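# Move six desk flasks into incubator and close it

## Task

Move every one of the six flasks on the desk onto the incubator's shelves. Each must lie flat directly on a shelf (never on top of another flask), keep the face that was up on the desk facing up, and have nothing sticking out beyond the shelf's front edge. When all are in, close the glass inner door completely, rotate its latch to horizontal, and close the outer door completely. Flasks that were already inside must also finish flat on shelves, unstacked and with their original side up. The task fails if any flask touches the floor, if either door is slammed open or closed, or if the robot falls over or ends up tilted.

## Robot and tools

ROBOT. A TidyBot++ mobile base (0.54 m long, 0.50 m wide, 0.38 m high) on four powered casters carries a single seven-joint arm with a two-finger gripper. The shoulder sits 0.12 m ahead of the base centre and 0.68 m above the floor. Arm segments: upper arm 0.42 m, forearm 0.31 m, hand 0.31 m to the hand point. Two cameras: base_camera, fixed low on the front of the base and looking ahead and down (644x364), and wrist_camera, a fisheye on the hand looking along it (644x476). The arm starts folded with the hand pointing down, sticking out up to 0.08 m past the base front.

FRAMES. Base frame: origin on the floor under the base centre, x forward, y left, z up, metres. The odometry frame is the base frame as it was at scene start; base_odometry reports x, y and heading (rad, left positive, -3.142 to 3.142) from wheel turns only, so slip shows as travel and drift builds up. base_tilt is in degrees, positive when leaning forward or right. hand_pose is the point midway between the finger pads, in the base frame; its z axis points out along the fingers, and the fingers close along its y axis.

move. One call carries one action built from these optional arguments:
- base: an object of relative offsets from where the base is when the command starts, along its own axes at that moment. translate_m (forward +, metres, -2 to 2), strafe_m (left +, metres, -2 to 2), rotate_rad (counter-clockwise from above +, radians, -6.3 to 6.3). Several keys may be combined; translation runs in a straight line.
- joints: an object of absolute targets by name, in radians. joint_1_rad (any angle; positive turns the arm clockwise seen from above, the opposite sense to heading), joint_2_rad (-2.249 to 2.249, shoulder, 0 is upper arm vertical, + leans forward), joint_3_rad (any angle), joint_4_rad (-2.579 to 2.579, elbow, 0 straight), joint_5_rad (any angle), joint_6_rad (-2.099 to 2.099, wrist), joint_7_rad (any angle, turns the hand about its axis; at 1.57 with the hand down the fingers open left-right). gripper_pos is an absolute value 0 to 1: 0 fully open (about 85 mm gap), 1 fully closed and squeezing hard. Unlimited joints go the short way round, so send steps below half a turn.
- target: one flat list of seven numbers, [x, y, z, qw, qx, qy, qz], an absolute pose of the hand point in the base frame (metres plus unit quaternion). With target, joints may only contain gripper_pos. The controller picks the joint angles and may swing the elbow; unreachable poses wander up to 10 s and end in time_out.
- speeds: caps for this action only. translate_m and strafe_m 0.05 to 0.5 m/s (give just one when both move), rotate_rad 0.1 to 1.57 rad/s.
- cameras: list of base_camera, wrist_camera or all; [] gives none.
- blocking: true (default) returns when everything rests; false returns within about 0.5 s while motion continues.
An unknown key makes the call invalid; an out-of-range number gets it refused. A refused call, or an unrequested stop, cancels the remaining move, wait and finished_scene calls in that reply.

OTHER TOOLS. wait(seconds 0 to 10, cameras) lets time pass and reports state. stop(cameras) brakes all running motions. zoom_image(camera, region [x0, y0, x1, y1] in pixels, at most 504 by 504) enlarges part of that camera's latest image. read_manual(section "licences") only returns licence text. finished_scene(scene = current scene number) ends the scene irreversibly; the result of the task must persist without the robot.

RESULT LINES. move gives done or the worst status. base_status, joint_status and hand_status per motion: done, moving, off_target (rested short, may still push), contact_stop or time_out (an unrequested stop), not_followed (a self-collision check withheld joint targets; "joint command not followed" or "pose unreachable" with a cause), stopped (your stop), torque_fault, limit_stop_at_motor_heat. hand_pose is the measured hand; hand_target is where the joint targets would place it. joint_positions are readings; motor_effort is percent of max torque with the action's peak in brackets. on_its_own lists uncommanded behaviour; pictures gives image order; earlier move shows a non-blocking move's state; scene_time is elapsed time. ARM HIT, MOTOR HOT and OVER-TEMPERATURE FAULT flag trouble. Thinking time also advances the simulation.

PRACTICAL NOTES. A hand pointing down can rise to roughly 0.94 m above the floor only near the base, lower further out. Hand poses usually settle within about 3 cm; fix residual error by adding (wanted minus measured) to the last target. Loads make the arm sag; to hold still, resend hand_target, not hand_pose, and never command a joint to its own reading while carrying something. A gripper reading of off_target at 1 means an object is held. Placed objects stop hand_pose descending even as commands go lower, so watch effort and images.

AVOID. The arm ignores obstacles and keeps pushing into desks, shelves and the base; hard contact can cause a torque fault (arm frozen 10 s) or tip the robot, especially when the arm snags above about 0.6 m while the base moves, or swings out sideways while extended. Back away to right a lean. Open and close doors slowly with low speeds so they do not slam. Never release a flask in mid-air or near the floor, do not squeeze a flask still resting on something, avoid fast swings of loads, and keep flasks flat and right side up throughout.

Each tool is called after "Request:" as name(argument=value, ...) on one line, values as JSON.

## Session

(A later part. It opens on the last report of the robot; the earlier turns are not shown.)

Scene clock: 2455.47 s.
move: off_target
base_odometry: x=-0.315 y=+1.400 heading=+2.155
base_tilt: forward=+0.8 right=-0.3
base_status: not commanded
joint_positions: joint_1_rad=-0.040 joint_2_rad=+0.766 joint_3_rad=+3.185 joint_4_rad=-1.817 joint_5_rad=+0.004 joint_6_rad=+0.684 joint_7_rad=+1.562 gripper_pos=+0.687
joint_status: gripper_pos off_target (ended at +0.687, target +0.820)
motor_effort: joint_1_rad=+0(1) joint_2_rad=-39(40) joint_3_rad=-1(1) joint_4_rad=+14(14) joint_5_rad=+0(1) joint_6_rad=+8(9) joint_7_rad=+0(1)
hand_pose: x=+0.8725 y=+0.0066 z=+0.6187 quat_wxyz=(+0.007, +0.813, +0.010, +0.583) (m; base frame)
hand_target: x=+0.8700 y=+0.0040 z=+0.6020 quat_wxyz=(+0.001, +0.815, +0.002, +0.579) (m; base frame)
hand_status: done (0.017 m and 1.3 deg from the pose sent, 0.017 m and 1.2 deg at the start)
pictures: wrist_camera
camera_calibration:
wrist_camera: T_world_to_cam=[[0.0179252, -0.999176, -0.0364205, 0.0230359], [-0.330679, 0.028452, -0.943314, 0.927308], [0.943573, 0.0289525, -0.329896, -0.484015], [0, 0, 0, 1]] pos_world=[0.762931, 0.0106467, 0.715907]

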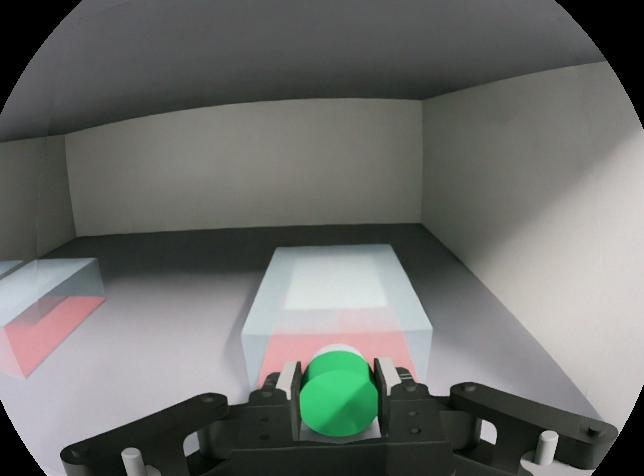

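Request:
move(joints={"gripper_pos": 0.62}, cameras=[])

Request:
move(joints={"gripper_pos": 0.5}, cameras=["wrist_camera"])

Request:
move(base={"translate_m": -0.5}, speeds={"translate_m": 0.3}, cameras=["wrist_camera"])

Scene clock: 2461.70 s.
move: done
base_odometry: x=-0.315 y=+1.400 heading=+2.155
base_tilt: forward=+0.8 right=-0.3
base_status: not commanded
joint_positions: joint_1_rad=-0.040 joint_2_rad=+0.771 joint_3_rad=+3.185 joint_4_rad=-1.817 joint_5_rad=+0.004 joint_6_rad=+0.684 joint_7_rad=+1.562 gripper_pos=+0.620
joint_status: all done
motor_effort: joint_1_rad=+0(1) joint_2_rad=-40(40) joint_3_rad=-1(1) joint_4_rad=+13(14) joint_5_rad=+0(1) joint_6_rad=+9(9) joint_7_rad=+0(1)
hand_pose: x=+0.8722 y=+0.0066 z=+0.6148 quat_wxyz=(+0.007, +0.814, +0.010, +0.581) (m; base frame)
hand_target: x=+0.8700 y=+0.0040 z=+0.6020 quat_wxyz=(+0.001, +0.815, +0.002, +0.579) (m; base frame)
hand_status: not commanded
pictures: none
No camera images: "cameras" was empty.

Scene clock: 2462.23 s.
move: done
base_odometry: x=-0.315 y=+1.400 heading=+2.155
base_tilt: forward=+0.8 right=-0.3
base_status: not commanded
joint_positions: joint_1_rad=-0.040 joint_2_rad=+0.771 joint_3_rad=+3.185 joint_4_rad=-1.817 joint_5_rad=+0.004 joint_6_rad=+0.684 joint_7_rad=+1.562 gripper_pos=+0.500
joint_status: all done
motor_effort: joint_1_rad=+0(1) joint_2_rad=-40(40) joint_3_rad=-1(1) joint_4_rad=+13(14) joint_5_rad=+0(1) joint_6_rad=+9(9) joint_7_rad=+0(0)
hand_pose: x=+0.8722 y=+0.0066 z=+0.6148 quat_wxyz=(+0.007, +0.814, +0.010, +0.581) (m; base frame)
hand_target: x=+0.8700 y=+0.0040 z=+0.6020 quat_wxyz=(+0.001, +0.815, +0.002, +0.579) (m; base frame)
hand_status: not commanded
pictures: wrist_camera
camera_calibration:
wrist_camera: T_world_to_cam=[[0.0178077, -0.999182, -0.0363205, 0.0229325], [-0.335476, 0.0282494, -0.941625, 0.926687], [0.94188, 0.0289528, -0.334698, -0.480492], [0, 0, 0, 1]] pos_world=[0.763038, 0.010647, 0.712605]

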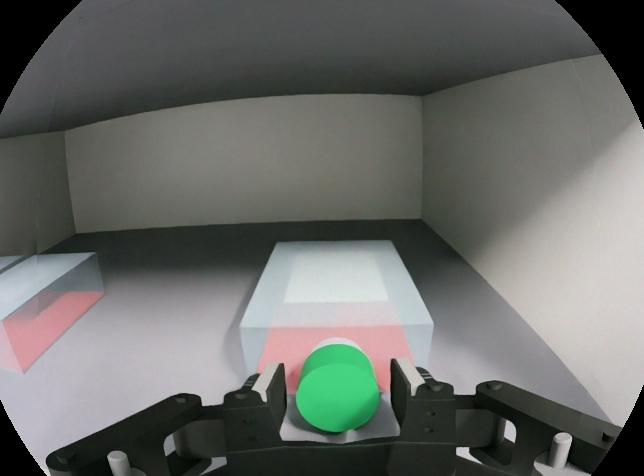

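Scene clock: 2464.80 s.
move: done
base_odometry: x=-0.038 y=+0.983 heading=+2.156
base_tilt: forward=+0.8 right=-0.3
base_status: done
joint_positions: joint_1_rad=-0.036 joint_2_rad=+0.776 joint_3_rad=+3.183 joint_4_rad=-1.820 joint_5_rad=+0.004 joint_6_rad=+0.685 joint_7_rad=+1.562 gripper_pos=+0.500
joint_status: not commanded
motor_effort: joint_1_rad=+0(4) joint_2_rad=-40(42) joint_3_rad=-1(2) joint_4_rad=+14(15) joint_5_rad=-1(1) joint_6_rad=+9(9) joint_7_rad=+0(1)
hand_pose: x=+0.8708 y=+0.0052 z=+0.6096 quat_wxyz=(+0.007, +0.816, +0.009, +0.577) (m; base frame)
hand_target: x=+0.8700 y=+0.0040 z=+0.6020 quat_wxyz=(+0.001, +0.815, +0.002, +0.579) (m; base frame)
hand_status: not commanded
pictures: wrist_camera
camera_calibration:
wrist_camera: T_world_to_cam=[[0.015468, -0.999168, -0.0377293, 0.024163], [-0.342773, 0.0301484, -0.938934, 0.926027], [0.939291, 0.0274561, -0.342022, -0.474199], [0, 0, 0, 1]] pos_world=[0.762454, 0.00924426, 0.708204]

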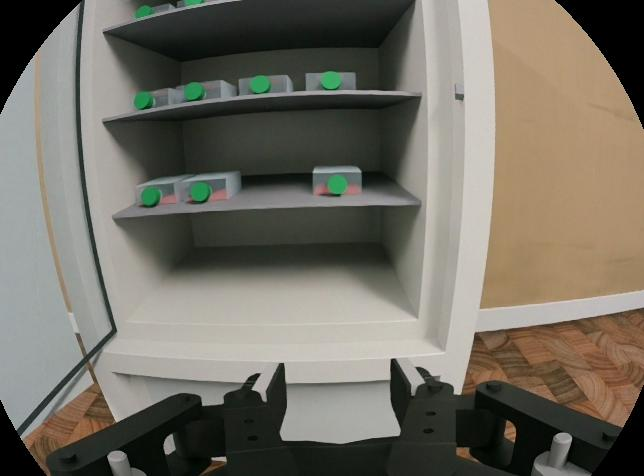

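Request:
move(base={"translate_m": -0.4}, speeds={"translate_m": 0.4}, joints={"joint_1_rad": 0.0, "joint_2_rad": -0.618, "joint_3_rad": 3.15, "joint_4_rad": -1.776, "joint_5_rad": 0.0, "joint_6_rad": -0.749, "joint_7_rad": 1.58, "gripper_pos": 0.5}, cameras=[])

Request:
move(base={"translate_m": -1.15, "strafe_m": 1.249, "rotate_rad": 1.581}, speeds={"translate_m": 0.45, "rotate_rad": 0.5})

Request:
zoom_image(camera="wrist_camera", region=[180, 200, 420, 340])

Scene clock: 2534.10 s.
move: done
base_odometry: x=+0.183 y=+0.649 heading=+2.156
base_tilt: forward=+0.8 right=-0.2
base_status: done
joint_positions: joint_1_rad=-0.022 joint_2_rad=-0.608 joint_3_rad=+3.173 joint_4_rad=-1.795 joint_5_rad=+0.004 joint_6_rad=-0.710 joint_7_rad=+1.562 gripper_pos=+0.500
joint_status: all done
motor_effort: joint_1_rad=+1(2) joint_2_rad=+0(44) joint_3_rad=-1(2) joint_4_rad=+20(21) joint_5_rad=+0(2) joint_6_rad=+9(11) joint_7_rad=+0(1)
hand_pose: x=+0.4653 y=-0.0073 z=+1.0454 quat_wxyz=(-0.007, +0.812, -0.010, +0.583) (m; base frame)
hand_target: x=+0.4571 y=-0.0027 z=+1.0482 quat_wxyz=(+0.003, +0.815, +0.000, +0.579) (m; base frame)
hand_status: not commanded
pictures: none
No camera images: "cameras" was empty.

Scene clock: 2539.13 s.
move: done
base_odometry: x=-0.224 y=-0.999 heading=-2.546
base_tilt: forward=+0.8 right=-0.3
base_status: done
joint_positions: joint_1_rad=-0.018 joint_2_rad=-0.608 joint_3_rad=+3.166 joint_4_rad=-1.795 joint_5_rad=+0.004 joint_6_rad=-0.712 joint_7_rad=+1.562 gripper_pos=+0.500
joint_status: not commanded
motor_effort: joint_1_rad=+0(2) joint_2_rad=+0(2) joint_3_rad=-1(3) joint_4_rad=+20(21) joint_5_rad=+0(1) joint_6_rad=+9(9) joint_7_rad=+0(1)
hand_pose: x=+0.4649 y=-0.0048 z=+1.0449 quat_wxyz=(-0.006, +0.813, -0.008, +0.582) (m; base frame)
hand_target: x=+0.4571 y=-0.0027 z=+1.0482 quat_wxyz=(+0.003, +0.815, +0.000, +0.579) (m; base frame)
hand_status: not commanded
pictures: base_camera, wrist_camera
camera_calibration:
wrist_camera: T_world_to_cam=[[0.00373173, -0.996907, -0.078497, 0.0850381], [-0.33125, 0.0728334, -0.940728, 1.19268], [0.943536, 0.0295127, -0.329954, 0.0416442], [0, 0, 0, 1]] pos_world=[0.355466, -0.00332102, 1.1424]

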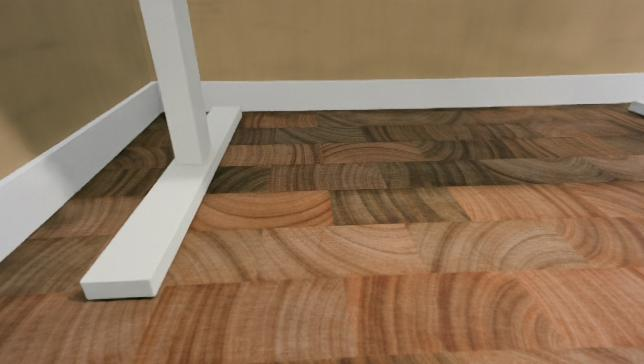

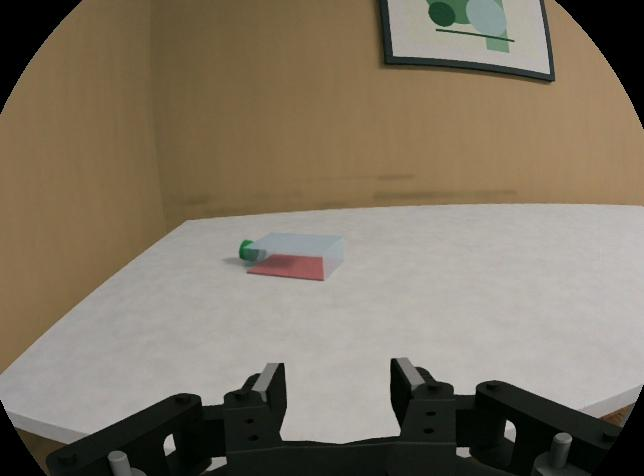

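Scaled by 2.100.

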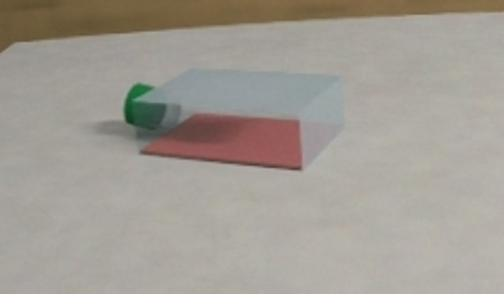

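Request:
move(joints={"joint_1_rad": -0.052, "joint_2_rad": 0.04, "joint_3_rad": 3.15, "joint_4_rad": -1.535, "joint_5_rad": 0.0, "joint_6_rad": -0.285, "joint_7_rad": 1.57, "gripper_pos": 0.95}, cameras=["wrist_camera"])

Scene clock: 2560.20 s.
move: done
base_odometry: x=-0.224 y=-0.999 heading=-2.546
base_tilt: forward=+0.8 right=-0.3
base_status: not commanded
joint_positions: joint_1_rad=-0.031 joint_2_rad=+0.030 joint_3_rad=+3.166 joint_4_rad=-1.556 joint_5_rad=+0.004 joint_6_rad=-0.324 joint_7_rad=+1.562 gripper_pos=+0.950
joint_status: all done
motor_effort: joint_1_rad=+1(2) joint_2_rad=-23(26) joint_3_rad=-1(2) joint_4_rad=+21(23) joint_5_rad=+0(2) joint_6_rad=+9(10) joint_7_rad=+0(2)
hand_pose: x=+0.7398 y=+0.0055 z=+0.9942 quat_wxyz=(-0.003, +0.816, +0.000, +0.578) (m; base frame)
hand_target: x=+0.7480 y=+0.0289 z=+1.0121 quat_wxyz=(-0.013, +0.801, +0.017, +0.598) (m; base frame)
hand_status: not commanded
pictures: wrist_camera
camera_calibration:
wrist_camera: T_world_to_cam=[[0.0124948, -0.997875, -0.0639524, 0.0692923], [-0.34196, 0.0558367, -0.938054, 1.24066], [0.939631, 0.03359, -0.340536, -0.221331], [0, 0, 0, 1]] pos_world=[0.63136, 0.00730518, 1.09287]

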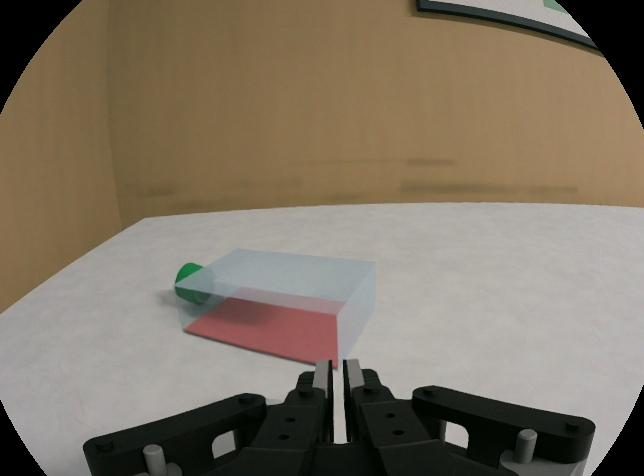

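Request:
move(joints={"joint_1_rad": -0.083, "joint_2_rad": 0.046, "joint_3_rad": 3.15, "joint_4_rad": -1.575, "joint_5_rad": 0.0, "joint_6_rad": -0.285, "joint_7_rad": 1.57, "gripper_pos": 0.95}, cameras=["wrist_camera"])

Scene clock: 2569.30 s.
move: done
base_odometry: x=-0.224 y=-0.999 heading=-2.546
base_tilt: forward=+0.8 right=-0.2
base_status: not commanded
joint_positions: joint_1_rad=-0.066 joint_2_rad=+0.031 joint_3_rad=+3.163 joint_4_rad=-1.572 joint_5_rad=+0.004 joint_6_rad=-0.319 joint_7_rad=+1.562 gripper_pos=+0.950
joint_status: all done
motor_effort: joint_1_rad=+0(2) joint_2_rad=-23(24) joint_3_rad=-1(2) joint_4_rad=+21(22) joint_5_rad=+0(1) joint_6_rad=+9(9) joint_7_rad=+0(1)
hand_pose: x=+0.7381 y=+0.0293 z=+0.9852 quat_wxyz=(-0.014, +0.820, +0.016, +0.573) (m; base frame)
hand_target: x=+0.7445 y=+0.0482 z=+0.9839 quat_wxyz=(-0.022, +0.815, +0.030, +0.579) (m; base frame)
hand_status: not commanded
pictures: wrist_camera
camera_calibration:
wrist_camera: T_world_to_cam=[[0.0500436, -0.99669, -0.0640637, 0.0648799], [-0.35522, 0.0421878, -0.93383, 1.23632], [0.933442, 0.0694889, -0.351933, -0.208873], [0, 0, 0, 1]] pos_world=[0.630889, 0.0270219, 1.08516]

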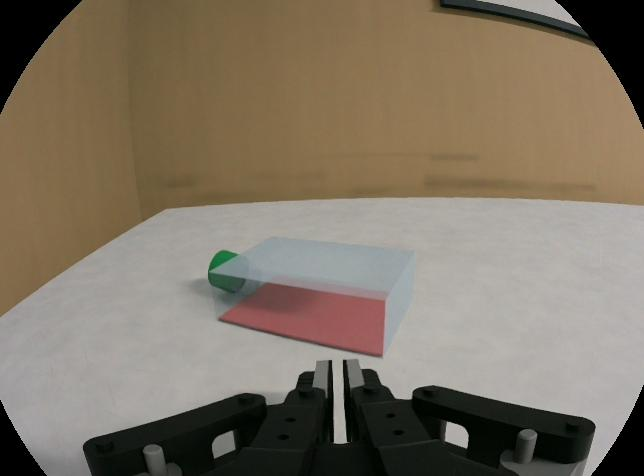

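Request:
move(base={"translate_m": 0.1}, speeds={"translate_m": 0.06}, cameras=["wrist_camera"])

Scene clock: 2578.00 s.
move: done
base_odometry: x=-0.307 y=-1.055 heading=-2.546
base_tilt: forward=+0.8 right=-0.3
base_status: done
joint_positions: joint_1_rad=-0.066 joint_2_rad=+0.036 joint_3_rad=+3.163 joint_4_rad=-1.572 joint_5_rad=+0.004 joint_6_rad=-0.318 joint_7_rad=+1.562 gripper_pos=+0.950
joint_status: not commanded
motor_effort: joint_1_rad=+1(2) joint_2_rad=-23(26) joint_3_rad=-1(1) joint_4_rad=+22(22) joint_5_rad=+0(1) joint_6_rad=+9(9) joint_7_rad=+0(1)
hand_pose: x=+0.7396 y=+0.0295 z=+0.9825 quat_wxyz=(-0.014, +0.821, +0.016, +0.571) (m; base frame)
hand_target: x=+0.7445 y=+0.0482 z=+0.9839 quat_wxyz=(-0.022, +0.815, +0.030, +0.579) (m; base frame)
hand_status: not commanded
pictures: wrist_camera
camera_calibration:
wrist_camera: T_world_to_cam=[[0.0498884, -0.996703, -0.0639847, 0.0648448], [-0.358992, 0.0418879, -0.9324, 1.23572], [0.932006, 0.0694859, -0.355719, -0.20656], [0, 0, 0, 1]] pos_world=[0.632894, 0.0272223, 1.08286]

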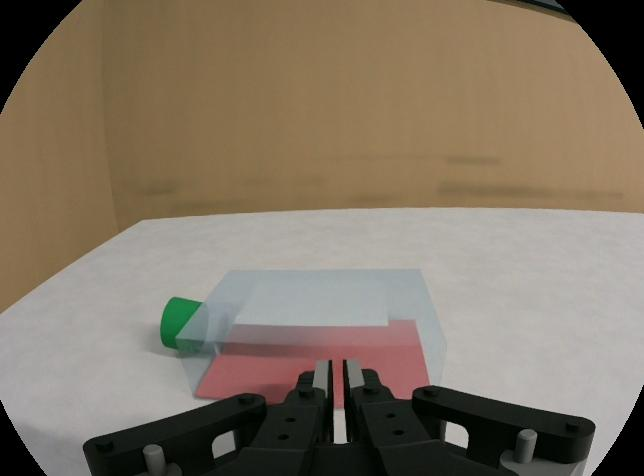

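Request:
move(base={"translate_m": -0.04}, speeds={"translate_m": 0.1}, cameras=[])

Request:
move(joints={"joint_1_rad": 0.003, "joint_2_rad": 0.046, "joint_3_rad": 3.15, "joint_4_rad": -1.575, "joint_5_rad": 0.0, "joint_6_rad": -0.285, "joint_7_rad": 1.57, "gripper_pos": 0.95}, cameras=["wrist_camera"])

Scene clock: 2592.63 s.
move: done
base_odometry: x=-0.274 y=-1.033 heading=-2.547
base_tilt: forward=+0.8 right=-0.3
base_status: done
joint_positions: joint_1_rad=-0.066 joint_2_rad=+0.040 joint_3_rad=+3.163 joint_4_rad=-1.572 joint_5_rad=+0.004 joint_6_rad=-0.317 joint_7_rad=+1.562 gripper_pos=+0.950
joint_status: not commanded
motor_effort: joint_1_rad=+1(2) joint_2_rad=-24(27) joint_3_rad=-1(1) joint_4_rad=+22(22) joint_5_rad=+0(1) joint_6_rad=+9(9) joint_7_rad=+0(0)
hand_pose: x=+0.7409 y=+0.0295 z=+0.9802 quat_wxyz=(-0.014, +0.822, +0.016, +0.570) (m; base frame)
hand_target: x=+0.7445 y=+0.0482 z=+0.9839 quat_wxyz=(-0.022, +0.815, +0.030, +0.579) (m; base frame)
hand_status: not commanded
pictures: none
No camera images: "cameras" was empty.

Scene clock: 2593.50 s.
move: done
base_odometry: x=-0.274 y=-1.033 heading=-2.547
base_tilt: forward=+0.8 right=-0.3
base_status: not commanded
joint_positions: joint_1_rad=-0.008 joint_2_rad=+0.040 joint_3_rad=+3.162 joint_4_rad=-1.572 joint_5_rad=+0.004 joint_6_rad=-0.317 joint_7_rad=+1.562 gripper_pos=+0.950
joint_status: all done
motor_effort: joint_1_rad=+0(3) joint_2_rad=-24(25) joint_3_rad=-1(2) joint_4_rad=+20(22) joint_5_rad=+0(1) joint_6_rad=+9(9) joint_7_rad=+0(1)
hand_pose: x=+0.7416 y=-0.0066 z=+0.9802 quat_wxyz=(+0.003, +0.822, -0.008, +0.570) (m; base frame)
hand_target: x=+0.7464 y=-0.0057 z=+0.9839 quat_wxyz=(+0.003, +0.815, -0.005, +0.579) (m; base frame)
hand_status: not commanded
pictures: wrist_camera
camera_calibration:
wrist_camera: T_world_to_cam=[[-0.00823917, -0.997918, -0.0639653, 0.0716722], [-0.359076, 0.0626536, -0.931203, 1.23476], [0.933272, 0.0152961, -0.358845, -0.204945], [0, 0, 0, 1]] pos_world=[0.635233, -0.00270447, 1.08086]

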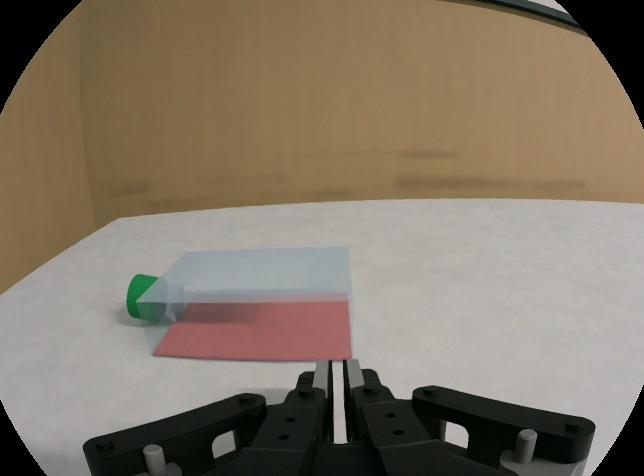

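Request:
move(base={"translate_m": 0.095}, speeds={"translate_m": 0.06}, cameras=["wrist_camera", "base_camera"])

Scene clock: 2612.10 s.
move: done
base_odometry: x=-0.352 y=-1.086 heading=-2.546
base_tilt: forward=+0.8 right=-0.3
base_status: done
joint_positions: joint_1_rad=-0.008 joint_2_rad=+0.041 joint_3_rad=+3.162 joint_4_rad=-1.572 joint_5_rad=+0.004 joint_6_rad=-0.317 joint_7_rad=+1.562 gripper_pos=+0.950
joint_status: not commanded
motor_effort: joint_1_rad=+0(2) joint_2_rad=-24(27) joint_3_rad=-1(1) joint_4_rad=+21(23) joint_5_rad=+0(1) joint_6_rad=+9(9) joint_7_rad=+0(0)
hand_pose: x=+0.7419 y=-0.0066 z=+0.9797 quat_wxyz=(+0.003, +0.822, -0.008, +0.570) (m; base frame)
hand_target: x=+0.7464 y=-0.0057 z=+0.9839 quat_wxyz=(+0.003, +0.815, -0.005, +0.579) (m; base frame)
hand_status: not commanded
pictures: base_camera, wrist_camera
camera_calibration:
wrist_camera: T_world_to_cam=[[-0.00827369, -0.997918, -0.0639616, 0.0716734], [-0.359544, 0.0626549, -0.931022, 1.23469], [0.933091, 0.015294, -0.359314, -0.204711], [0, 0, 0, 1]] pos_world=[0.635534, -0.00270447, 1.08056]

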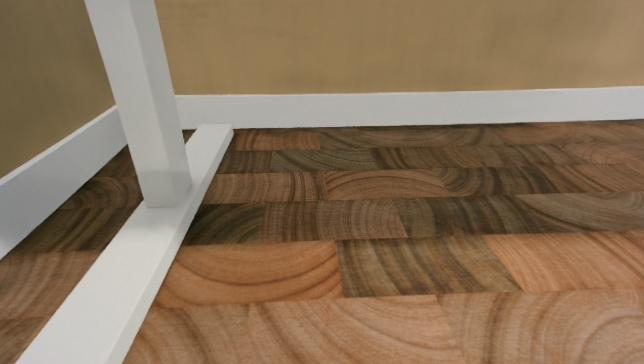

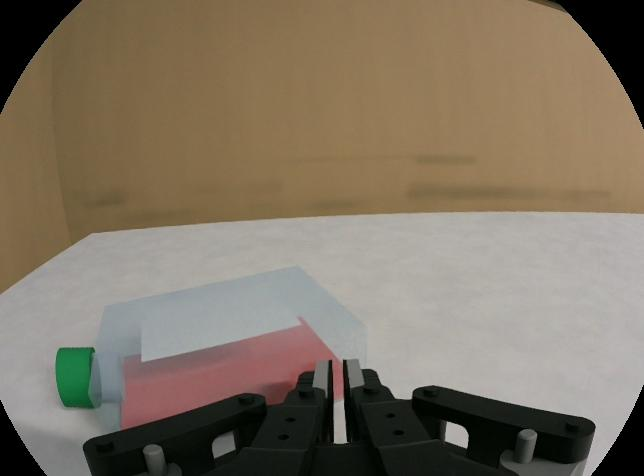

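Request:
move(base={"translate_m": 0.05}, speeds={"translate_m": 0.05}, cameras=["wrist_camera"])

Scene clock: 2641.07 s.
move: done
base_odometry: x=-0.394 y=-1.114 heading=-2.546
base_tilt: forward=+0.8 right=-0.3
base_status: done
joint_positions: joint_1_rad=-0.008 joint_2_rad=+0.041 joint_3_rad=+3.162 joint_4_rad=-1.572 joint_5_rad=+0.004 joint_6_rad=-0.317 joint_7_rad=+1.562 gripper_pos=+0.950
joint_status: not commanded
motor_effort: joint_1_rad=+2(2) joint_2_rad=-24(27) joint_3_rad=-1(2) joint_4_rad=+21(22) joint_5_rad=+0(0) joint_6_rad=+9(9) joint_7_rad=+0(1)
hand_pose: x=+0.7421 y=-0.0066 z=+0.9794 quat_wxyz=(+0.003, +0.822, -0.008, +0.569) (m; base frame)
hand_target: x=+0.7464 y=-0.0057 z=+0.9839 quat_wxyz=(+0.003, +0.815, -0.005, +0.579) (m; base frame)
hand_status: not commanded
pictures: wrist_camera
camera_calibration:
wrist_camera: T_world_to_cam=[[-0.00826408, -0.997925, -0.063862, 0.0715424], [-0.359959, 0.0625517, -0.930869, 1.23458], [0.932932, 0.0152949, -0.359728, -0.204457], [0, 0, 0, 1]] pos_world=[0.635735, -0.00270431, 1.08026]

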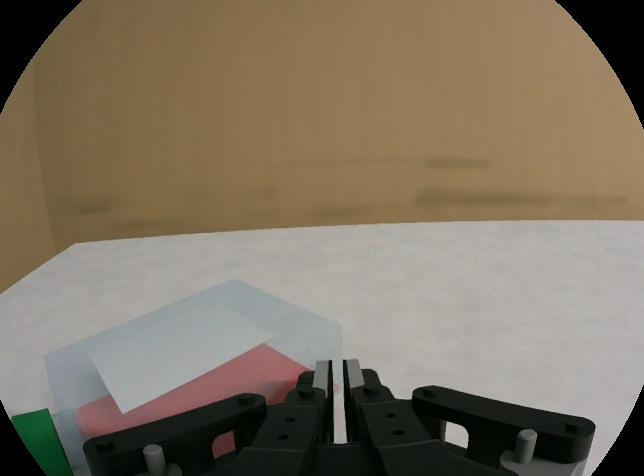

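Request:
move(base={"translate_m": -0.08}, speeds={"translate_m": 0.1}, cameras=["wrist_camera"])

Scene clock: 2676.70 s.
move: done
base_odometry: x=-0.328 y=-1.069 heading=-2.546
base_tilt: forward=+0.8 right=-0.3
base_status: done
joint_positions: joint_1_rad=-0.008 joint_2_rad=+0.042 joint_3_rad=+3.162 joint_4_rad=-1.572 joint_5_rad=+0.004 joint_6_rad=-0.316 joint_7_rad=+1.562 gripper_pos=+0.950
joint_status: not commanded
motor_effort: joint_1_rad=+1(2) joint_2_rad=-24(27) joint_3_rad=-1(2) joint_4_rad=+20(22) joint_5_rad=+0(1) joint_6_rad=+9(9) joint_7_rad=+0(0)
hand_pose: x=+0.7423 y=-0.0066 z=+0.9792 quat_wxyz=(+0.003, +0.822, -0.008, +0.569) (m; base frame)
hand_target: x=+0.7464 y=-0.0057 z=+0.9839 quat_wxyz=(+0.003, +0.815, -0.005, +0.579) (m; base frame)
hand_status: not commanded
pictures: wrist_camera
camera_calibration:
wrist_camera: T_world_to_cam=[[-0.00826397, -0.997925, -0.0638617, 0.0715308], [-0.359959, 0.0625514, -0.930869, 1.23447], [0.932932, 0.0152949, -0.359728, -0.204716], [0, 0, 0, 1]] pos_world=[0.635935, -0.00270431, 1.08006]

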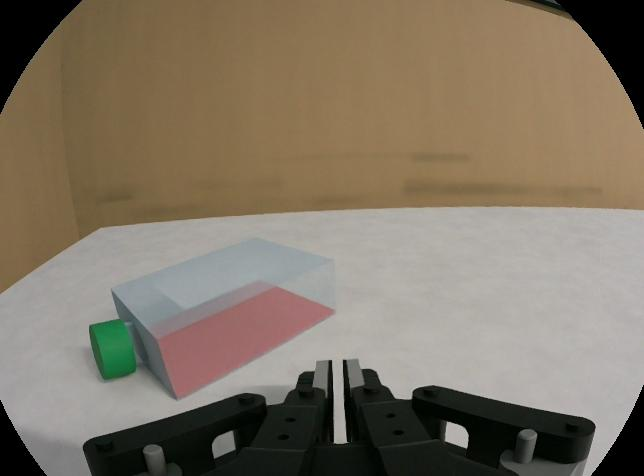

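Request:
move(base={"strafe_m": 0.1}, speeds={"strafe_m": 0.15}, joints={"joint_1_rad": 0, "joint_2_rad": -0.618, "joint_3_rad": 3.15, "joint_4_rad": -1.776, "joint_5_rad": 0, "joint_6_rad": -0.749, "joint_7_rad": 1.58, "gripper_pos": 0.5}, cameras=["wrist_camera", "base_camera"])

Request:
move(joints={"joint_1_rad": -0.572, "joint_2_rad": 0.513, "joint_3_rad": 3.15, "joint_4_rad": -0.661, "joint_5_rad": 1.203, "joint_6_rad": -1.523, "joint_7_rad": 0.373, "gripper_pos": 0.5}, cameras=["wrist_camera", "base_camera"])

Scene clock: 2747.93 s.
move: done
base_odometry: x=-0.271 y=-1.152 heading=-2.546
base_tilt: forward=+0.8 right=-0.2
base_status: done
joint_positions: joint_1_rad=-0.005 joint_2_rad=-0.606 joint_3_rad=+3.159 joint_4_rad=-1.761 joint_5_rad=+0.004 joint_6_rad=-0.709 joint_7_rad=+1.562 gripper_pos=+0.500
joint_status: all done
motor_effort: joint_1_rad=+1(3) joint_2_rad=+0(26) joint_3_rad=-1(4) joint_4_rad=+20(23) joint_5_rad=+0(1) joint_6_rad=+9(10) joint_7_rad=+0(1)
hand_pose: x=+0.4649 y=-0.0063 z=+1.0652 quat_wxyz=(-0.002, +0.802, -0.010, +0.597) (m; base frame)
hand_target: x=+0.4571 y=-0.0027 z=+1.0482 quat_wxyz=(+0.003, +0.815, +0.000, +0.579) (m; base frame)
hand_status: not commanded
pictures: base_camera, wrist_camera
camera_calibration:
wrist_camera: T_world_to_cam=[[-0.00203704, -0.997235, -0.0742866, 0.0831853], [-0.296808, 0.0715421, -0.952253, 1.20813], [0.954935, 0.0201091, -0.296133, 0.00703836], [0, 0, 0, 1]] pos_world=[0.352031, -0.00361853, 1.15871]

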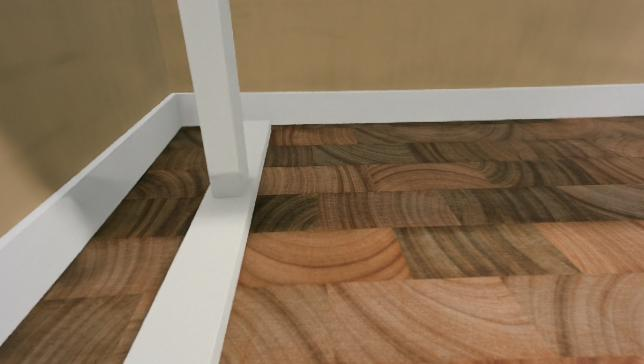

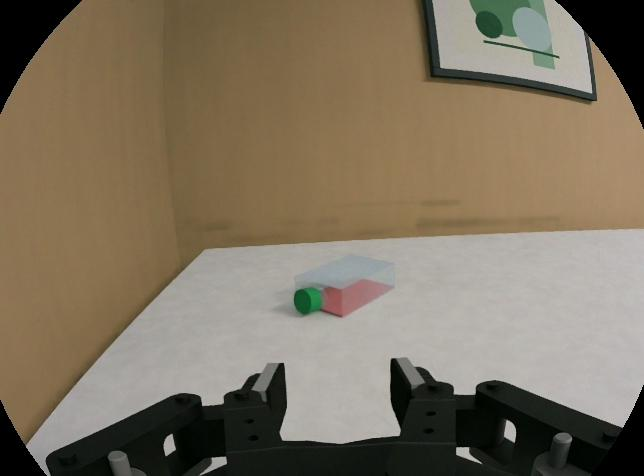

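Scene clock: 2750.73 s.
move: done
base_odometry: x=-0.271 y=-1.152 heading=-2.546
base_tilt: forward=+0.8 right=-0.3
base_status: not commanded
joint_positions: joint_1_rad=-0.555 joint_2_rad=+0.498 joint_3_rad=+3.159 joint_4_rad=-0.681 joint_5_rad=+1.152 joint_6_rad=-1.485 joint_7_rad=+0.451 gripper_pos=+0.500
joint_status: all done
motor_effort: joint_1_rad=+0(3) joint_2_rad=-35(37) joint_3_rad=+1(2) joint_4_rad=+16(21) joint_5_rad=+7(8) joint_6_rad=+4(10) joint_7_rad=+0(1)
hand_pose: x=+0.7467 y=+0.0506 z=+1.0670 quat_wxyz=(+0.219, +0.755, -0.311, +0.534) (m; base frame)
hand_target: x=+0.7404 y=+0.0534 z=+1.0734 quat_wxyz=(+0.215, +0.733, -0.343, +0.547) (m; base frame)
hand_status: not commanded
pictures: base_camera, wrist_camera
camera_calibration:
wrist_camera: T_world_to_cam=[[-0.696498, -0.714938, -0.0612703, 0.631122], [-0.205927, 0.280948, -0.93737, 1.19514], [0.687375, -0.640259, -0.342904, 0.0204072], [0, 0, 0, 1]] pos_world=[0.67166, 0.128506, 1.16596]

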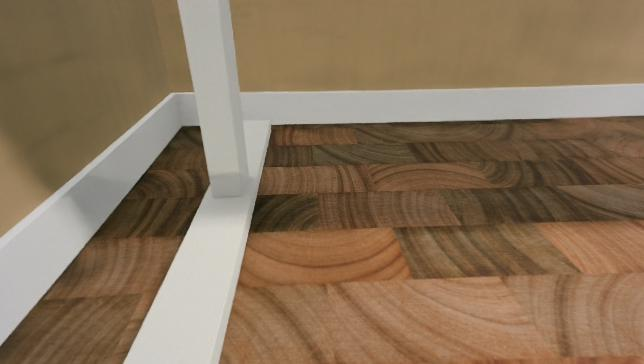

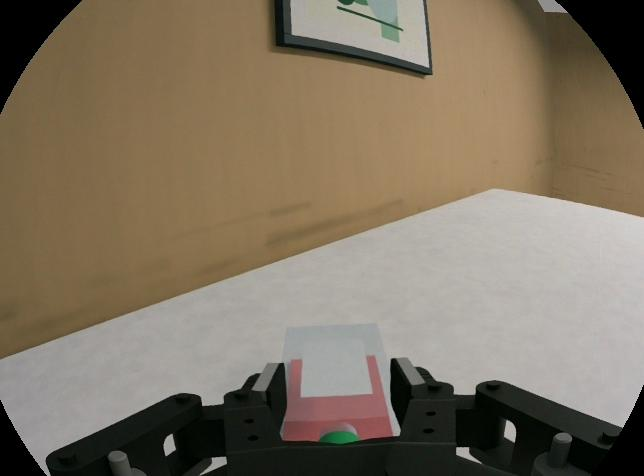

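Request:
move(joints={"joint_1_rad": -0.467, "joint_2_rad": 0.481, "joint_3_rad": 3.15, "joint_4_rad": -0.965, "joint_5_rad": 1.227, "joint_6_rad": -1.298, "joint_7_rad": 0.1455, "gripper_pos": 0.5}, cameras=["wrist_camera"])

Scene clock: 2785.77 s.
move: done
base_odometry: x=-0.271 y=-1.152 heading=-2.546
base_tilt: forward=+0.8 right=-0.3
base_status: not commanded
joint_positions: joint_1_rad=-0.484 joint_2_rad=+0.495 joint_3_rad=+3.159 joint_4_rad=-0.952 joint_5_rad=+1.177 joint_6_rad=-1.335 joint_7_rad=+0.225 gripper_pos=+0.500
joint_status: all done
motor_effort: joint_1_rad=+1(2) joint_2_rad=-36(38) joint_3_rad=+1(2) joint_4_rad=+17(19) joint_5_rad=+8(9) joint_6_rad=+2(5) joint_7_rad=+0(1)
hand_pose: x=+0.7776 y=+0.0241 z=+0.9860 quat_wxyz=(+0.226, +0.752, -0.318, +0.530) (m; base frame)
hand_target: x=+0.7831 y=+0.0164 z=+1.0048 quat_wxyz=(+0.208, +0.729, -0.334, +0.561) (m; base frame)
hand_status: not commanded
pictures: wrist_camera
camera_calibration:
wrist_camera: T_world_to_cam=[[-0.711954, -0.699962, -0.0563446, 0.635537], [-0.203309, 0.282261, -0.937547, 1.131], [0.672151, -0.656035, -0.343266, -0.032995], [0, 0, 0, 1]] pos_world=[0.704593, 0.103969, 1.08485]

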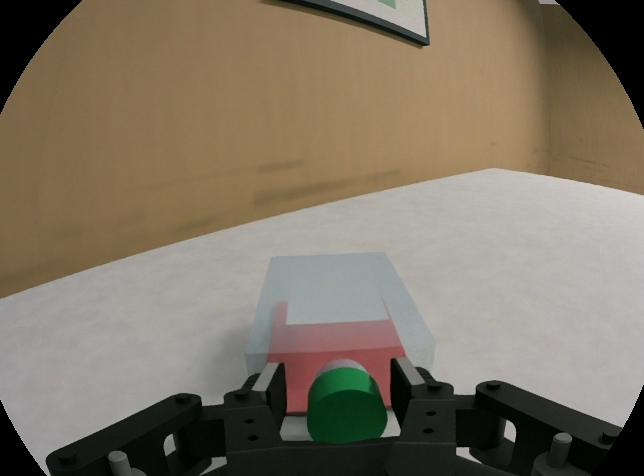

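Request:
zoom_image(camera="wrist_camera", region=[220, 230, 460, 450])

Scaled by 2.100.

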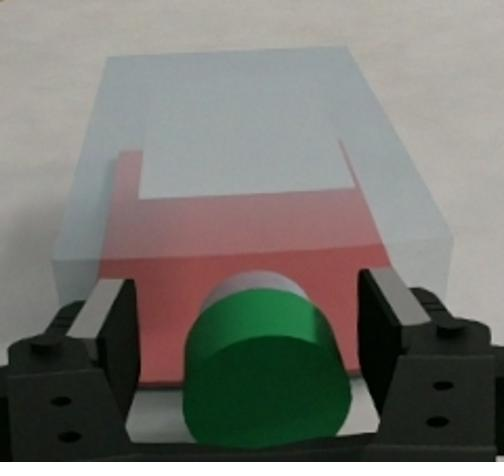

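Request:
move(joints={"gripper_pos": 0.64}, cameras=[])

Request:
move(joints={"gripper_pos": 0.74}, cameras=[])

Request:
move(joints={"gripper_pos": 0.82}, cameras=["wrist_camera"])

Scene clock: 2823.43 s.
move: done
base_odometry: x=-0.271 y=-1.152 heading=-2.546
base_tilt: forward=+0.8 right=-0.3
base_status: not commanded
joint_positions: joint_1_rad=-0.484 joint_2_rad=+0.495 joint_3_rad=+3.159 joint_4_rad=-0.952 joint_5_rad=+1.177 joint_6_rad=-1.334 joint_7_rad=+0.222 gripper_pos=+0.640
joint_status: all done
motor_effort: joint_1_rad=+1(1) joint_2_rad=-36(36) joint_3_rad=+1(1) joint_4_rad=+18(18) joint_5_rad=+8(8) joint_6_rad=+2(3) joint_7_rad=+0(0)
hand_pose: x=+0.7778 y=+0.0243 z=+0.9863 quat_wxyz=(+0.226, +0.752, -0.319, +0.531) (m; base frame)
hand_target: x=+0.7831 y=+0.0164 z=+1.0048 quat_wxyz=(+0.208, +0.729, -0.334, +0.561) (m; base frame)
hand_status: not commanded
pictures: none
No camera images: "cameras" was empty.

Scene clock: 2823.97 s.
move: off_target
base_odometry: x=-0.271 y=-1.152 heading=-2.546
base_tilt: forward=+0.8 right=-0.3
base_status: not commanded
joint_positions: joint_1_rad=-0.484 joint_2_rad=+0.495 joint_3_rad=+3.159 joint_4_rad=-0.953 joint_5_rad=+1.178 joint_6_rad=-1.334 joint_7_rad=+0.222 gripper_pos=+0.696
joint_status: gripper_pos off_target (ended at +0.696, target +0.740)
motor_effort: joint_1_rad=+1(2) joint_2_rad=-36(37) joint_3_rad=+1(2) joint_4_rad=+17(19) joint_5_rad=+8(8) joint_6_rad=+2(3) joint_7_rad=+0(1)
hand_pose: x=+0.7778 y=+0.0242 z=+0.9868 quat_wxyz=(+0.225, +0.752, -0.319, +0.532) (m; base frame)
hand_target: x=+0.7831 y=+0.0164 z=+1.0048 quat_wxyz=(+0.208, +0.729, -0.334, +0.561) (m; base frame)
hand_status: not commanded
pictures: none
No camera images: "cameras" was empty.

Scene clock: 2824.47 s.
move: off_target
base_odometry: x=-0.271 y=-1.152 heading=-2.546
base_tilt: forward=+0.8 right=-0.3
base_status: not commanded
joint_positions: joint_1_rad=-0.484 joint_2_rad=+0.495 joint_3_rad=+3.159 joint_4_rad=-0.953 joint_5_rad=+1.178 joint_6_rad=-1.334 joint_7_rad=+0.222 gripper_pos=+0.696
joint_status: gripper_pos off_target (ended at +0.696, target +0.820)
motor_effort: joint_1_rad=+1(1) joint_2_rad=-36(36) joint_3_rad=+1(1) joint_4_rad=+18(19) joint_5_rad=+8(8) joint_6_rad=+2(2) joint_7_rad=+0(1)
hand_pose: x=+0.7778 y=+0.0242 z=+0.9868 quat_wxyz=(+0.225, +0.752, -0.319, +0.532) (m; base frame)
hand_target: x=+0.7831 y=+0.0164 z=+1.0048 quat_wxyz=(+0.208, +0.729, -0.334, +0.561) (m; base frame)
hand_status: not commanded
pictures: wrist_camera
camera_calibration:
wrist_camera: T_world_to_cam=[[-0.71149, -0.700154, -0.059722, 0.638854], [-0.199952, 0.283198, -0.937986, 1.12956], [0.673648, -0.655426, -0.34149, -0.0357606], [0, 0, 0, 1]] pos_world=[0.704487, 0.103968, 1.08546]

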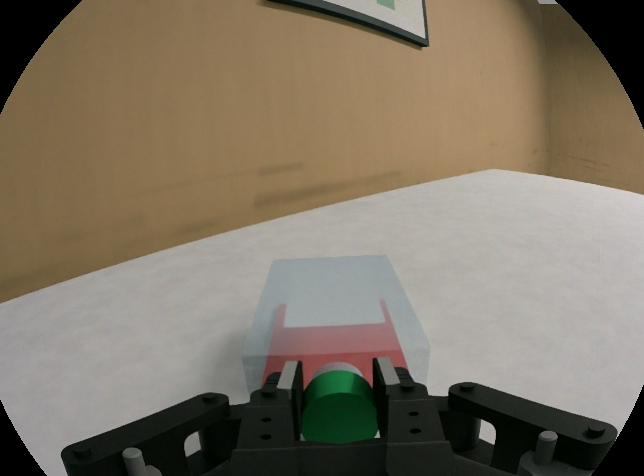

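Request:
move(joints={"joint_1_rad": -0.467, "joint_2_rad": 0.535, "joint_3_rad": 3.15, "joint_4_rad": -0.754, "joint_5_rad": 1.105, "joint_6_rad": -1.430, "joint_7_rad": 0.429, "gripper_pos": 0.82}, cameras=["wrist_camera"])

Scene clock: 2848.13 s.
move: off_target
base_odometry: x=-0.271 y=-1.152 heading=-2.546
base_tilt: forward=+0.8 right=-0.3
base_status: not commanded
joint_positions: joint_1_rad=-0.484 joint_2_rad=+0.516 joint_3_rad=+3.159 joint_4_rad=-0.774 joint_5_rad=+1.141 joint_6_rad=-1.397 joint_7_rad=+0.355 gripper_pos=+0.696
joint_status: gripper_pos off_target (ended at +0.696, target +0.820); the others done
motor_effort: joint_1_rad=+1(2) joint_2_rad=-37(39) joint_3_rad=+1(2) joint_4_rad=+18(20) joint_5_rad=+8(9) joint_6_rad=+4(5) joint_7_rad=+0(1)
hand_pose: x=+0.7757 y=+0.0247 z=+1.0292 quat_wxyz=(+0.219, +0.751, -0.325, +0.531) (m; base frame)
hand_target: x=+0.7751 y=+0.0205 z=+1.0112 quat_wxyz=(+0.237, +0.771, -0.312, +0.501) (m; base frame)
hand_status: not commanded
pictures: wrist_camera
camera_calibration:
wrist_camera: T_world_to_cam=[[-0.713216, -0.696895, -0.07523, 0.657374], [-0.192632, 0.298066, -0.934906, 1.15959], [0.673955, -0.652299, -0.34683, -0.0143305], [0, 0, 0, 1]] pos_world=[0.701881, 0.103139, 1.12859]

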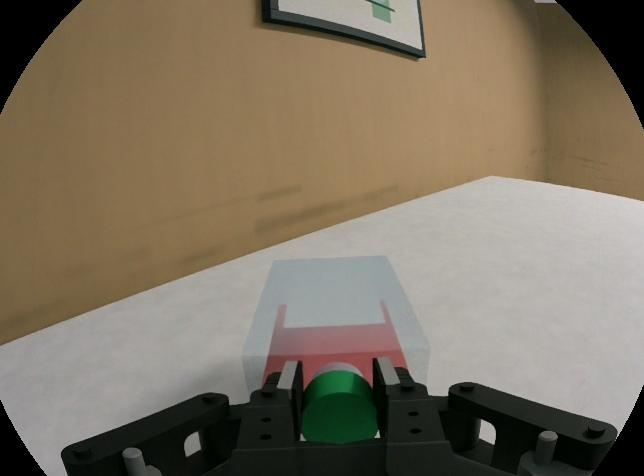

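Request:
move(joints={"joint_1_rad": -0.562, "joint_2_rad": 0.382, "joint_3_rad": 3.15, "joint_4_rad": -0.866, "joint_5_rad": 1.216, "joint_6_rad": -1.497, "joint_7_rad": 0.455, "gripper_pos": 0.82}, cameras=["wrist_camera"])

Scene clock: 2855.87 s.
move: off_target
base_odometry: x=-0.271 y=-1.152 heading=-2.546
base_tilt: forward=+0.8 right=-0.3
base_status: not commanded
joint_positions: joint_1_rad=-0.549 joint_2_rad=+0.382 joint_3_rad=+3.159 joint_4_rad=-0.856 joint_5_rad=+1.170 joint_6_rad=-1.461 joint_7_rad=+0.378 gripper_pos=+0.696
joint_status: gripper_pos off_target (ended at +0.696, target +0.820); the others done
motor_effort: joint_1_rad=+1(2) joint_2_rad=-32(40) joint_3_rad=+1(2) joint_4_rad=+16(19) joint_5_rad=+8(10) joint_6_rad=+4(5) joint_7_rad=+0(1)
hand_pose: x=+0.7148 y=+0.0248 z=+1.0737 quat_wxyz=(+0.219, +0.748, -0.321, +0.538) (m; base frame)
hand_target: x=+0.7056 y=+0.0235 z=+1.0775 quat_wxyz=(+0.261, +0.753, -0.291, +0.530) (m; base frame)
hand_status: not commanded
pictures: wrist_camera
camera_calibration:
wrist_camera: T_world_to_cam=[[-0.707463, -0.702605, -0.0764286, 0.614623], [-0.183894, 0.287416, -0.939987, 1.18895], [0.682406, -0.650952, -0.332541, 0.0208223], [0, 0, 0, 1]] pos_world=[0.639255, 0.103668, 1.1715]

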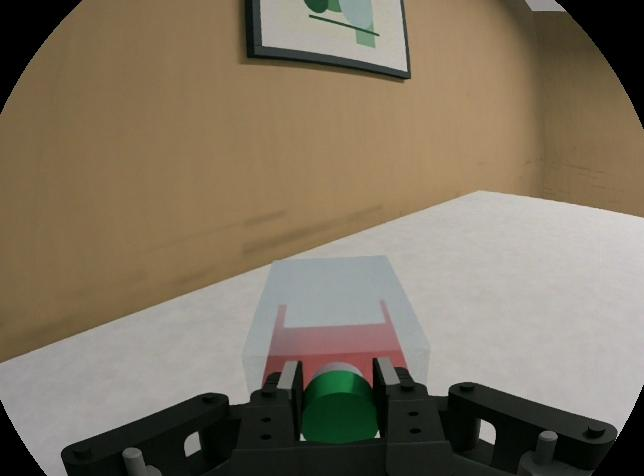

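Request:
move(base={"translate_m": -0.6, "strafe_m": -0.15}, speeds={"translate_m": 0.3}, cameras=[])

Request:
move(base={"translate_m": -0.699, "strafe_m": -1.288, "rotate_rad": -1.581}, speeds={"translate_m": 0.42, "rotate_rad": 0.45}, joints={"joint_1_rad": 0, "joint_2_rad": -0.618, "joint_3_rad": 3.15, "joint_4_rad": -1.776, "joint_5_rad": 0, "joint_6_rad": -0.749, "joint_7_rad": 1.58, "gripper_pos": 0.82}, cameras=["base_camera", "wrist_camera"])

Scene clock: 2878.47 s.
move: done
base_odometry: x=+0.141 y=-0.692 heading=-2.546
base_tilt: forward=+0.8 right=-0.3
base_status: done
joint_positions: joint_1_rad=-0.549 joint_2_rad=+0.379 joint_3_rad=+3.159 joint_4_rad=-0.857 joint_5_rad=+1.170 joint_6_rad=-1.468 joint_7_rad=+0.379 gripper_pos=+0.696
joint_status: not commanded
motor_effort: joint_1_rad=+1(2) joint_2_rad=-32(36) joint_3_rad=+1(1) joint_4_rad=+17(18) joint_5_rad=+8(8) joint_6_rad=+4(5) joint_7_rad=+0(1)
hand_pose: x=+0.7122 y=+0.0230 z=+1.0742 quat_wxyz=(+0.221, +0.748, -0.323, +0.537) (m; base frame)
hand_target: x=+0.7056 y=+0.0235 z=+1.0775 quat_wxyz=(+0.261, +0.753, -0.291, +0.530) (m; base frame)
hand_status: not commanded
pictures: none
No camera images: "cameras" was empty.

Scene clock: 2883.17 s.
move: off_target
base_odometry: x=-0.002 y=+0.767 heading=+2.155
base_tilt: forward=+0.8 right=-0.3
base_status: done
joint_positions: joint_1_rad=-0.018 joint_2_rad=-0.603 joint_3_rad=+3.154 joint_4_rad=-1.767 joint_5_rad=+0.044 joint_6_rad=-0.788 joint_7_rad=+1.504 gripper_pos=+0.696
joint_status: gripper_pos off_target (ended at +0.696, target +0.820); the others done
motor_effort: joint_1_rad=+1(6) joint_2_rad=+0(37) joint_3_rad=-1(4) joint_4_rad=+21(22) joint_5_rad=+0(10) joint_6_rad=+9(10) joint_7_rad=+0(1)
hand_pose: x=+0.4581 y=-0.0082 z=+1.0372 quat_wxyz=(-0.002, +0.828, -0.022, +0.561) (m; base frame)
hand_target: x=+0.4571 y=-0.0028 z=+1.0482 quat_wxyz=(+0.003, +0.815, +0.000, +0.579) (m; base frame)
hand_status: not commanded
pictures: base_camera, wrist_camera
camera_calibration:
wrist_camera: T_world_to_cam=[[-0.0282913, -0.995614, -0.0891726, 0.106768], [-0.377942, 0.0932403, -0.921122, 1.18461], [0.925397, 0.00764227, -0.378922, 0.104526], [0, 0, 0, 1]] pos_world=[0.354008, -0.00495298, 1.1403]

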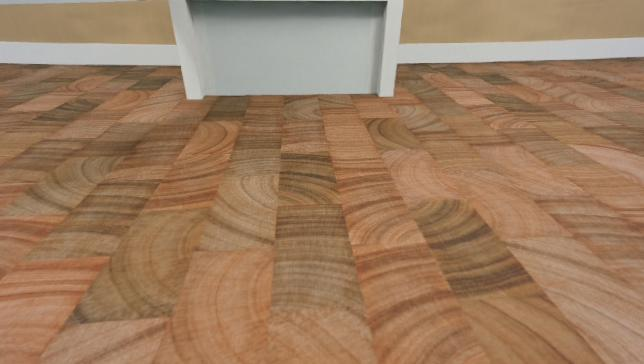

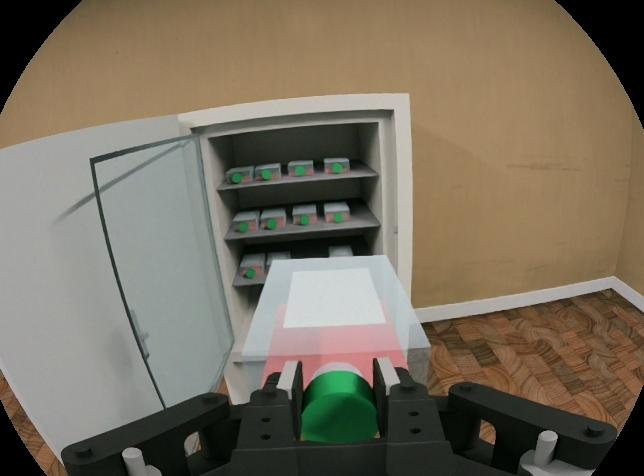

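Request:
zoom_image(camera="base_camera", region=[170, 70, 250, 115])

Request:
zoom_image(camera="base_camera", region=[350, 70, 430, 115])

Scaled by 6.300.

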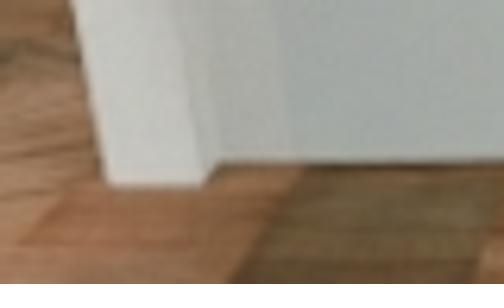

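Scaled by 6.300.

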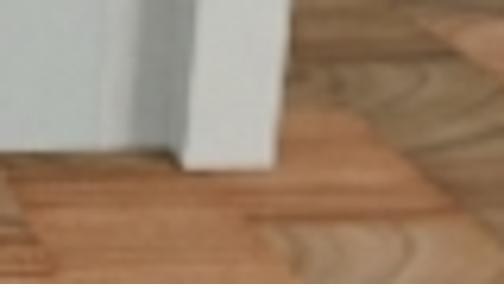

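Request:
move(target=[0.68, 0.051, 1.0, 0.0152, 0.8036, 0.0202, 0.5945], joints={"gripper_pos": 0.82}, cameras=[])

Request:
move(target=[0.79, 0.051, 0.86, 0.0152, 0.8036, 0.0202, 0.5945], joints={"gripper_pos": 0.82}, cameras=[])

Request:
move(target=[0.865, 0.051, 0.745, 0.0152, 0.8036, 0.0202, 0.5945], joints={"gripper_pos": 0.82}, cameras=["wrist_camera"])

Scene clock: 2902.47 s.
move: off_target
base_odometry: x=-0.002 y=+0.767 heading=+2.155
base_tilt: forward=+0.8 right=-0.3
base_status: not commanded
joint_positions: joint_1_rad=+0.116 joint_2_rad=-0.113 joint_3_rad=+2.886 joint_4_rad=-1.725 joint_5_rad=+0.386 joint_6_rad=-0.344 joint_7_rad=+1.213 gripper_pos=+0.696
joint_status: gripper_pos off_target (ended at +0.696, target +0.820)
motor_effort: joint_1_rad=+1(2) joint_2_rad=-18(20) joint_3_rad=+0(1) joint_4_rad=+21(23) joint_5_rad=+1(1) joint_6_rad=+8(10) joint_7_rad=+0(1)
hand_pose: x=+0.6713 y=+0.0474 z=+0.9758 quat_wxyz=(+0.027, +0.821, +0.032, +0.569) (m; base frame)
hand_target: x=+0.6800 y=+0.0510 z=+1.0000 quat_wxyz=(+0.015, +0.804, +0.020, +0.595) (m; base frame)
hand_status: done (0.026 m and 4.0 deg from the pose sent, 0.233 m and 7.1 deg at the start)
pictures: none
No camera images: "cameras" was empty.

Scene clock: 2904.70 s.
move: off_target
base_odometry: x=-0.002 y=+0.767 heading=+2.155
base_tilt: forward=+0.8 right=-0.3
base_status: not commanded
joint_positions: joint_1_rad=-0.419 joint_2_rad=+0.217 joint_3_rad=+3.499 joint_4_rad=-1.805 joint_5_rad=-0.209 joint_6_rad=+0.122 joint_7_rad=+1.695 gripper_pos=+0.696
joint_status: gripper_pos off_target (ended at +0.696, target +0.820)
motor_effort: joint_1_rad=+0(2) joint_2_rad=-28(30) joint_3_rad=+1(1) joint_4_rad=+20(23) joint_5_rad=+0(1) joint_6_rad=+9(10) joint_7_rad=+0(1)
hand_pose: x=+0.7862 y=+0.0546 z=+0.8618 quat_wxyz=(-0.004, +0.810, +0.009, +0.587) (m; base frame)
hand_target: x=+0.7900 y=+0.0510 z=+0.8600 quat_wxyz=(+0.015, +0.804, +0.020, +0.595) (m; base frame)
hand_status: done (0.006 m and 2.8 deg from the pose sent, 0.166 m and 4.0 deg at the start)
pictures: none
No camera images: "cameras" was empty.

Scene clock: 2906.40 s.
move: off_target
base_odometry: x=-0.002 y=+0.767 heading=+2.155
base_tilt: forward=+0.8 right=-0.3
base_status: not commanded
joint_positions: joint_1_rad=-0.233 joint_2_rad=+0.535 joint_3_rad=+3.313 joint_4_rad=-1.781 joint_5_rad=-0.186 joint_6_rad=+0.379 joint_7_rad=+1.694 gripper_pos=+0.696
joint_status: gripper_pos off_target (ended at +0.696, target +0.820)
motor_effort: joint_1_rad=+1(1) joint_2_rad=-38(40) joint_3_rad=+1(1) joint_4_rad=+17(21) joint_5_rad=+0(1) joint_6_rad=+9(10) joint_7_rad=+0(0)
hand_pose: x=+0.8541 y=+0.0460 z=+0.7227 quat_wxyz=(+0.026, +0.821, +0.020, +0.570) (m; base frame)
hand_target: x=+0.8650 y=+0.0510 z=+0.7450 quat_wxyz=(+0.015, +0.804, +0.020, +0.595) (m; base frame)
hand_status: done (0.025 m and 3.7 deg from the pose sent, 0.141 m and 2.8 deg at the start)
pictures: wrist_camera
camera_calibration:
wrist_camera: T_world_to_cam=[[0.0101471, -0.999934, 0.00543698, 0.0429358], [-0.359763, -0.00872385, -0.933003, 1.03738], [0.932989, 0.00751126, -0.359828, -0.401735], [0, 0, 0, 1]] pos_world=[0.74759, 0.0550004, 0.823093]

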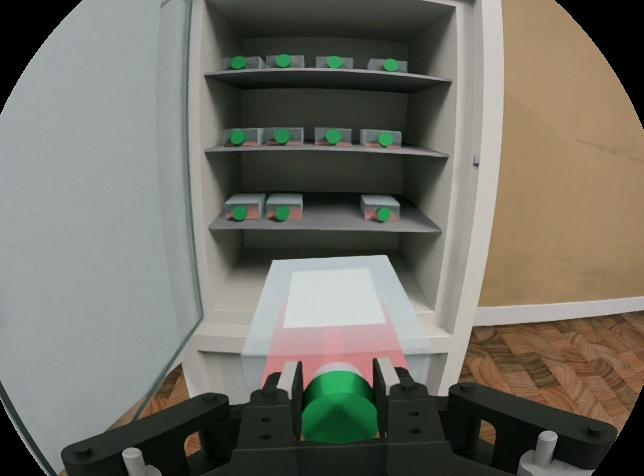

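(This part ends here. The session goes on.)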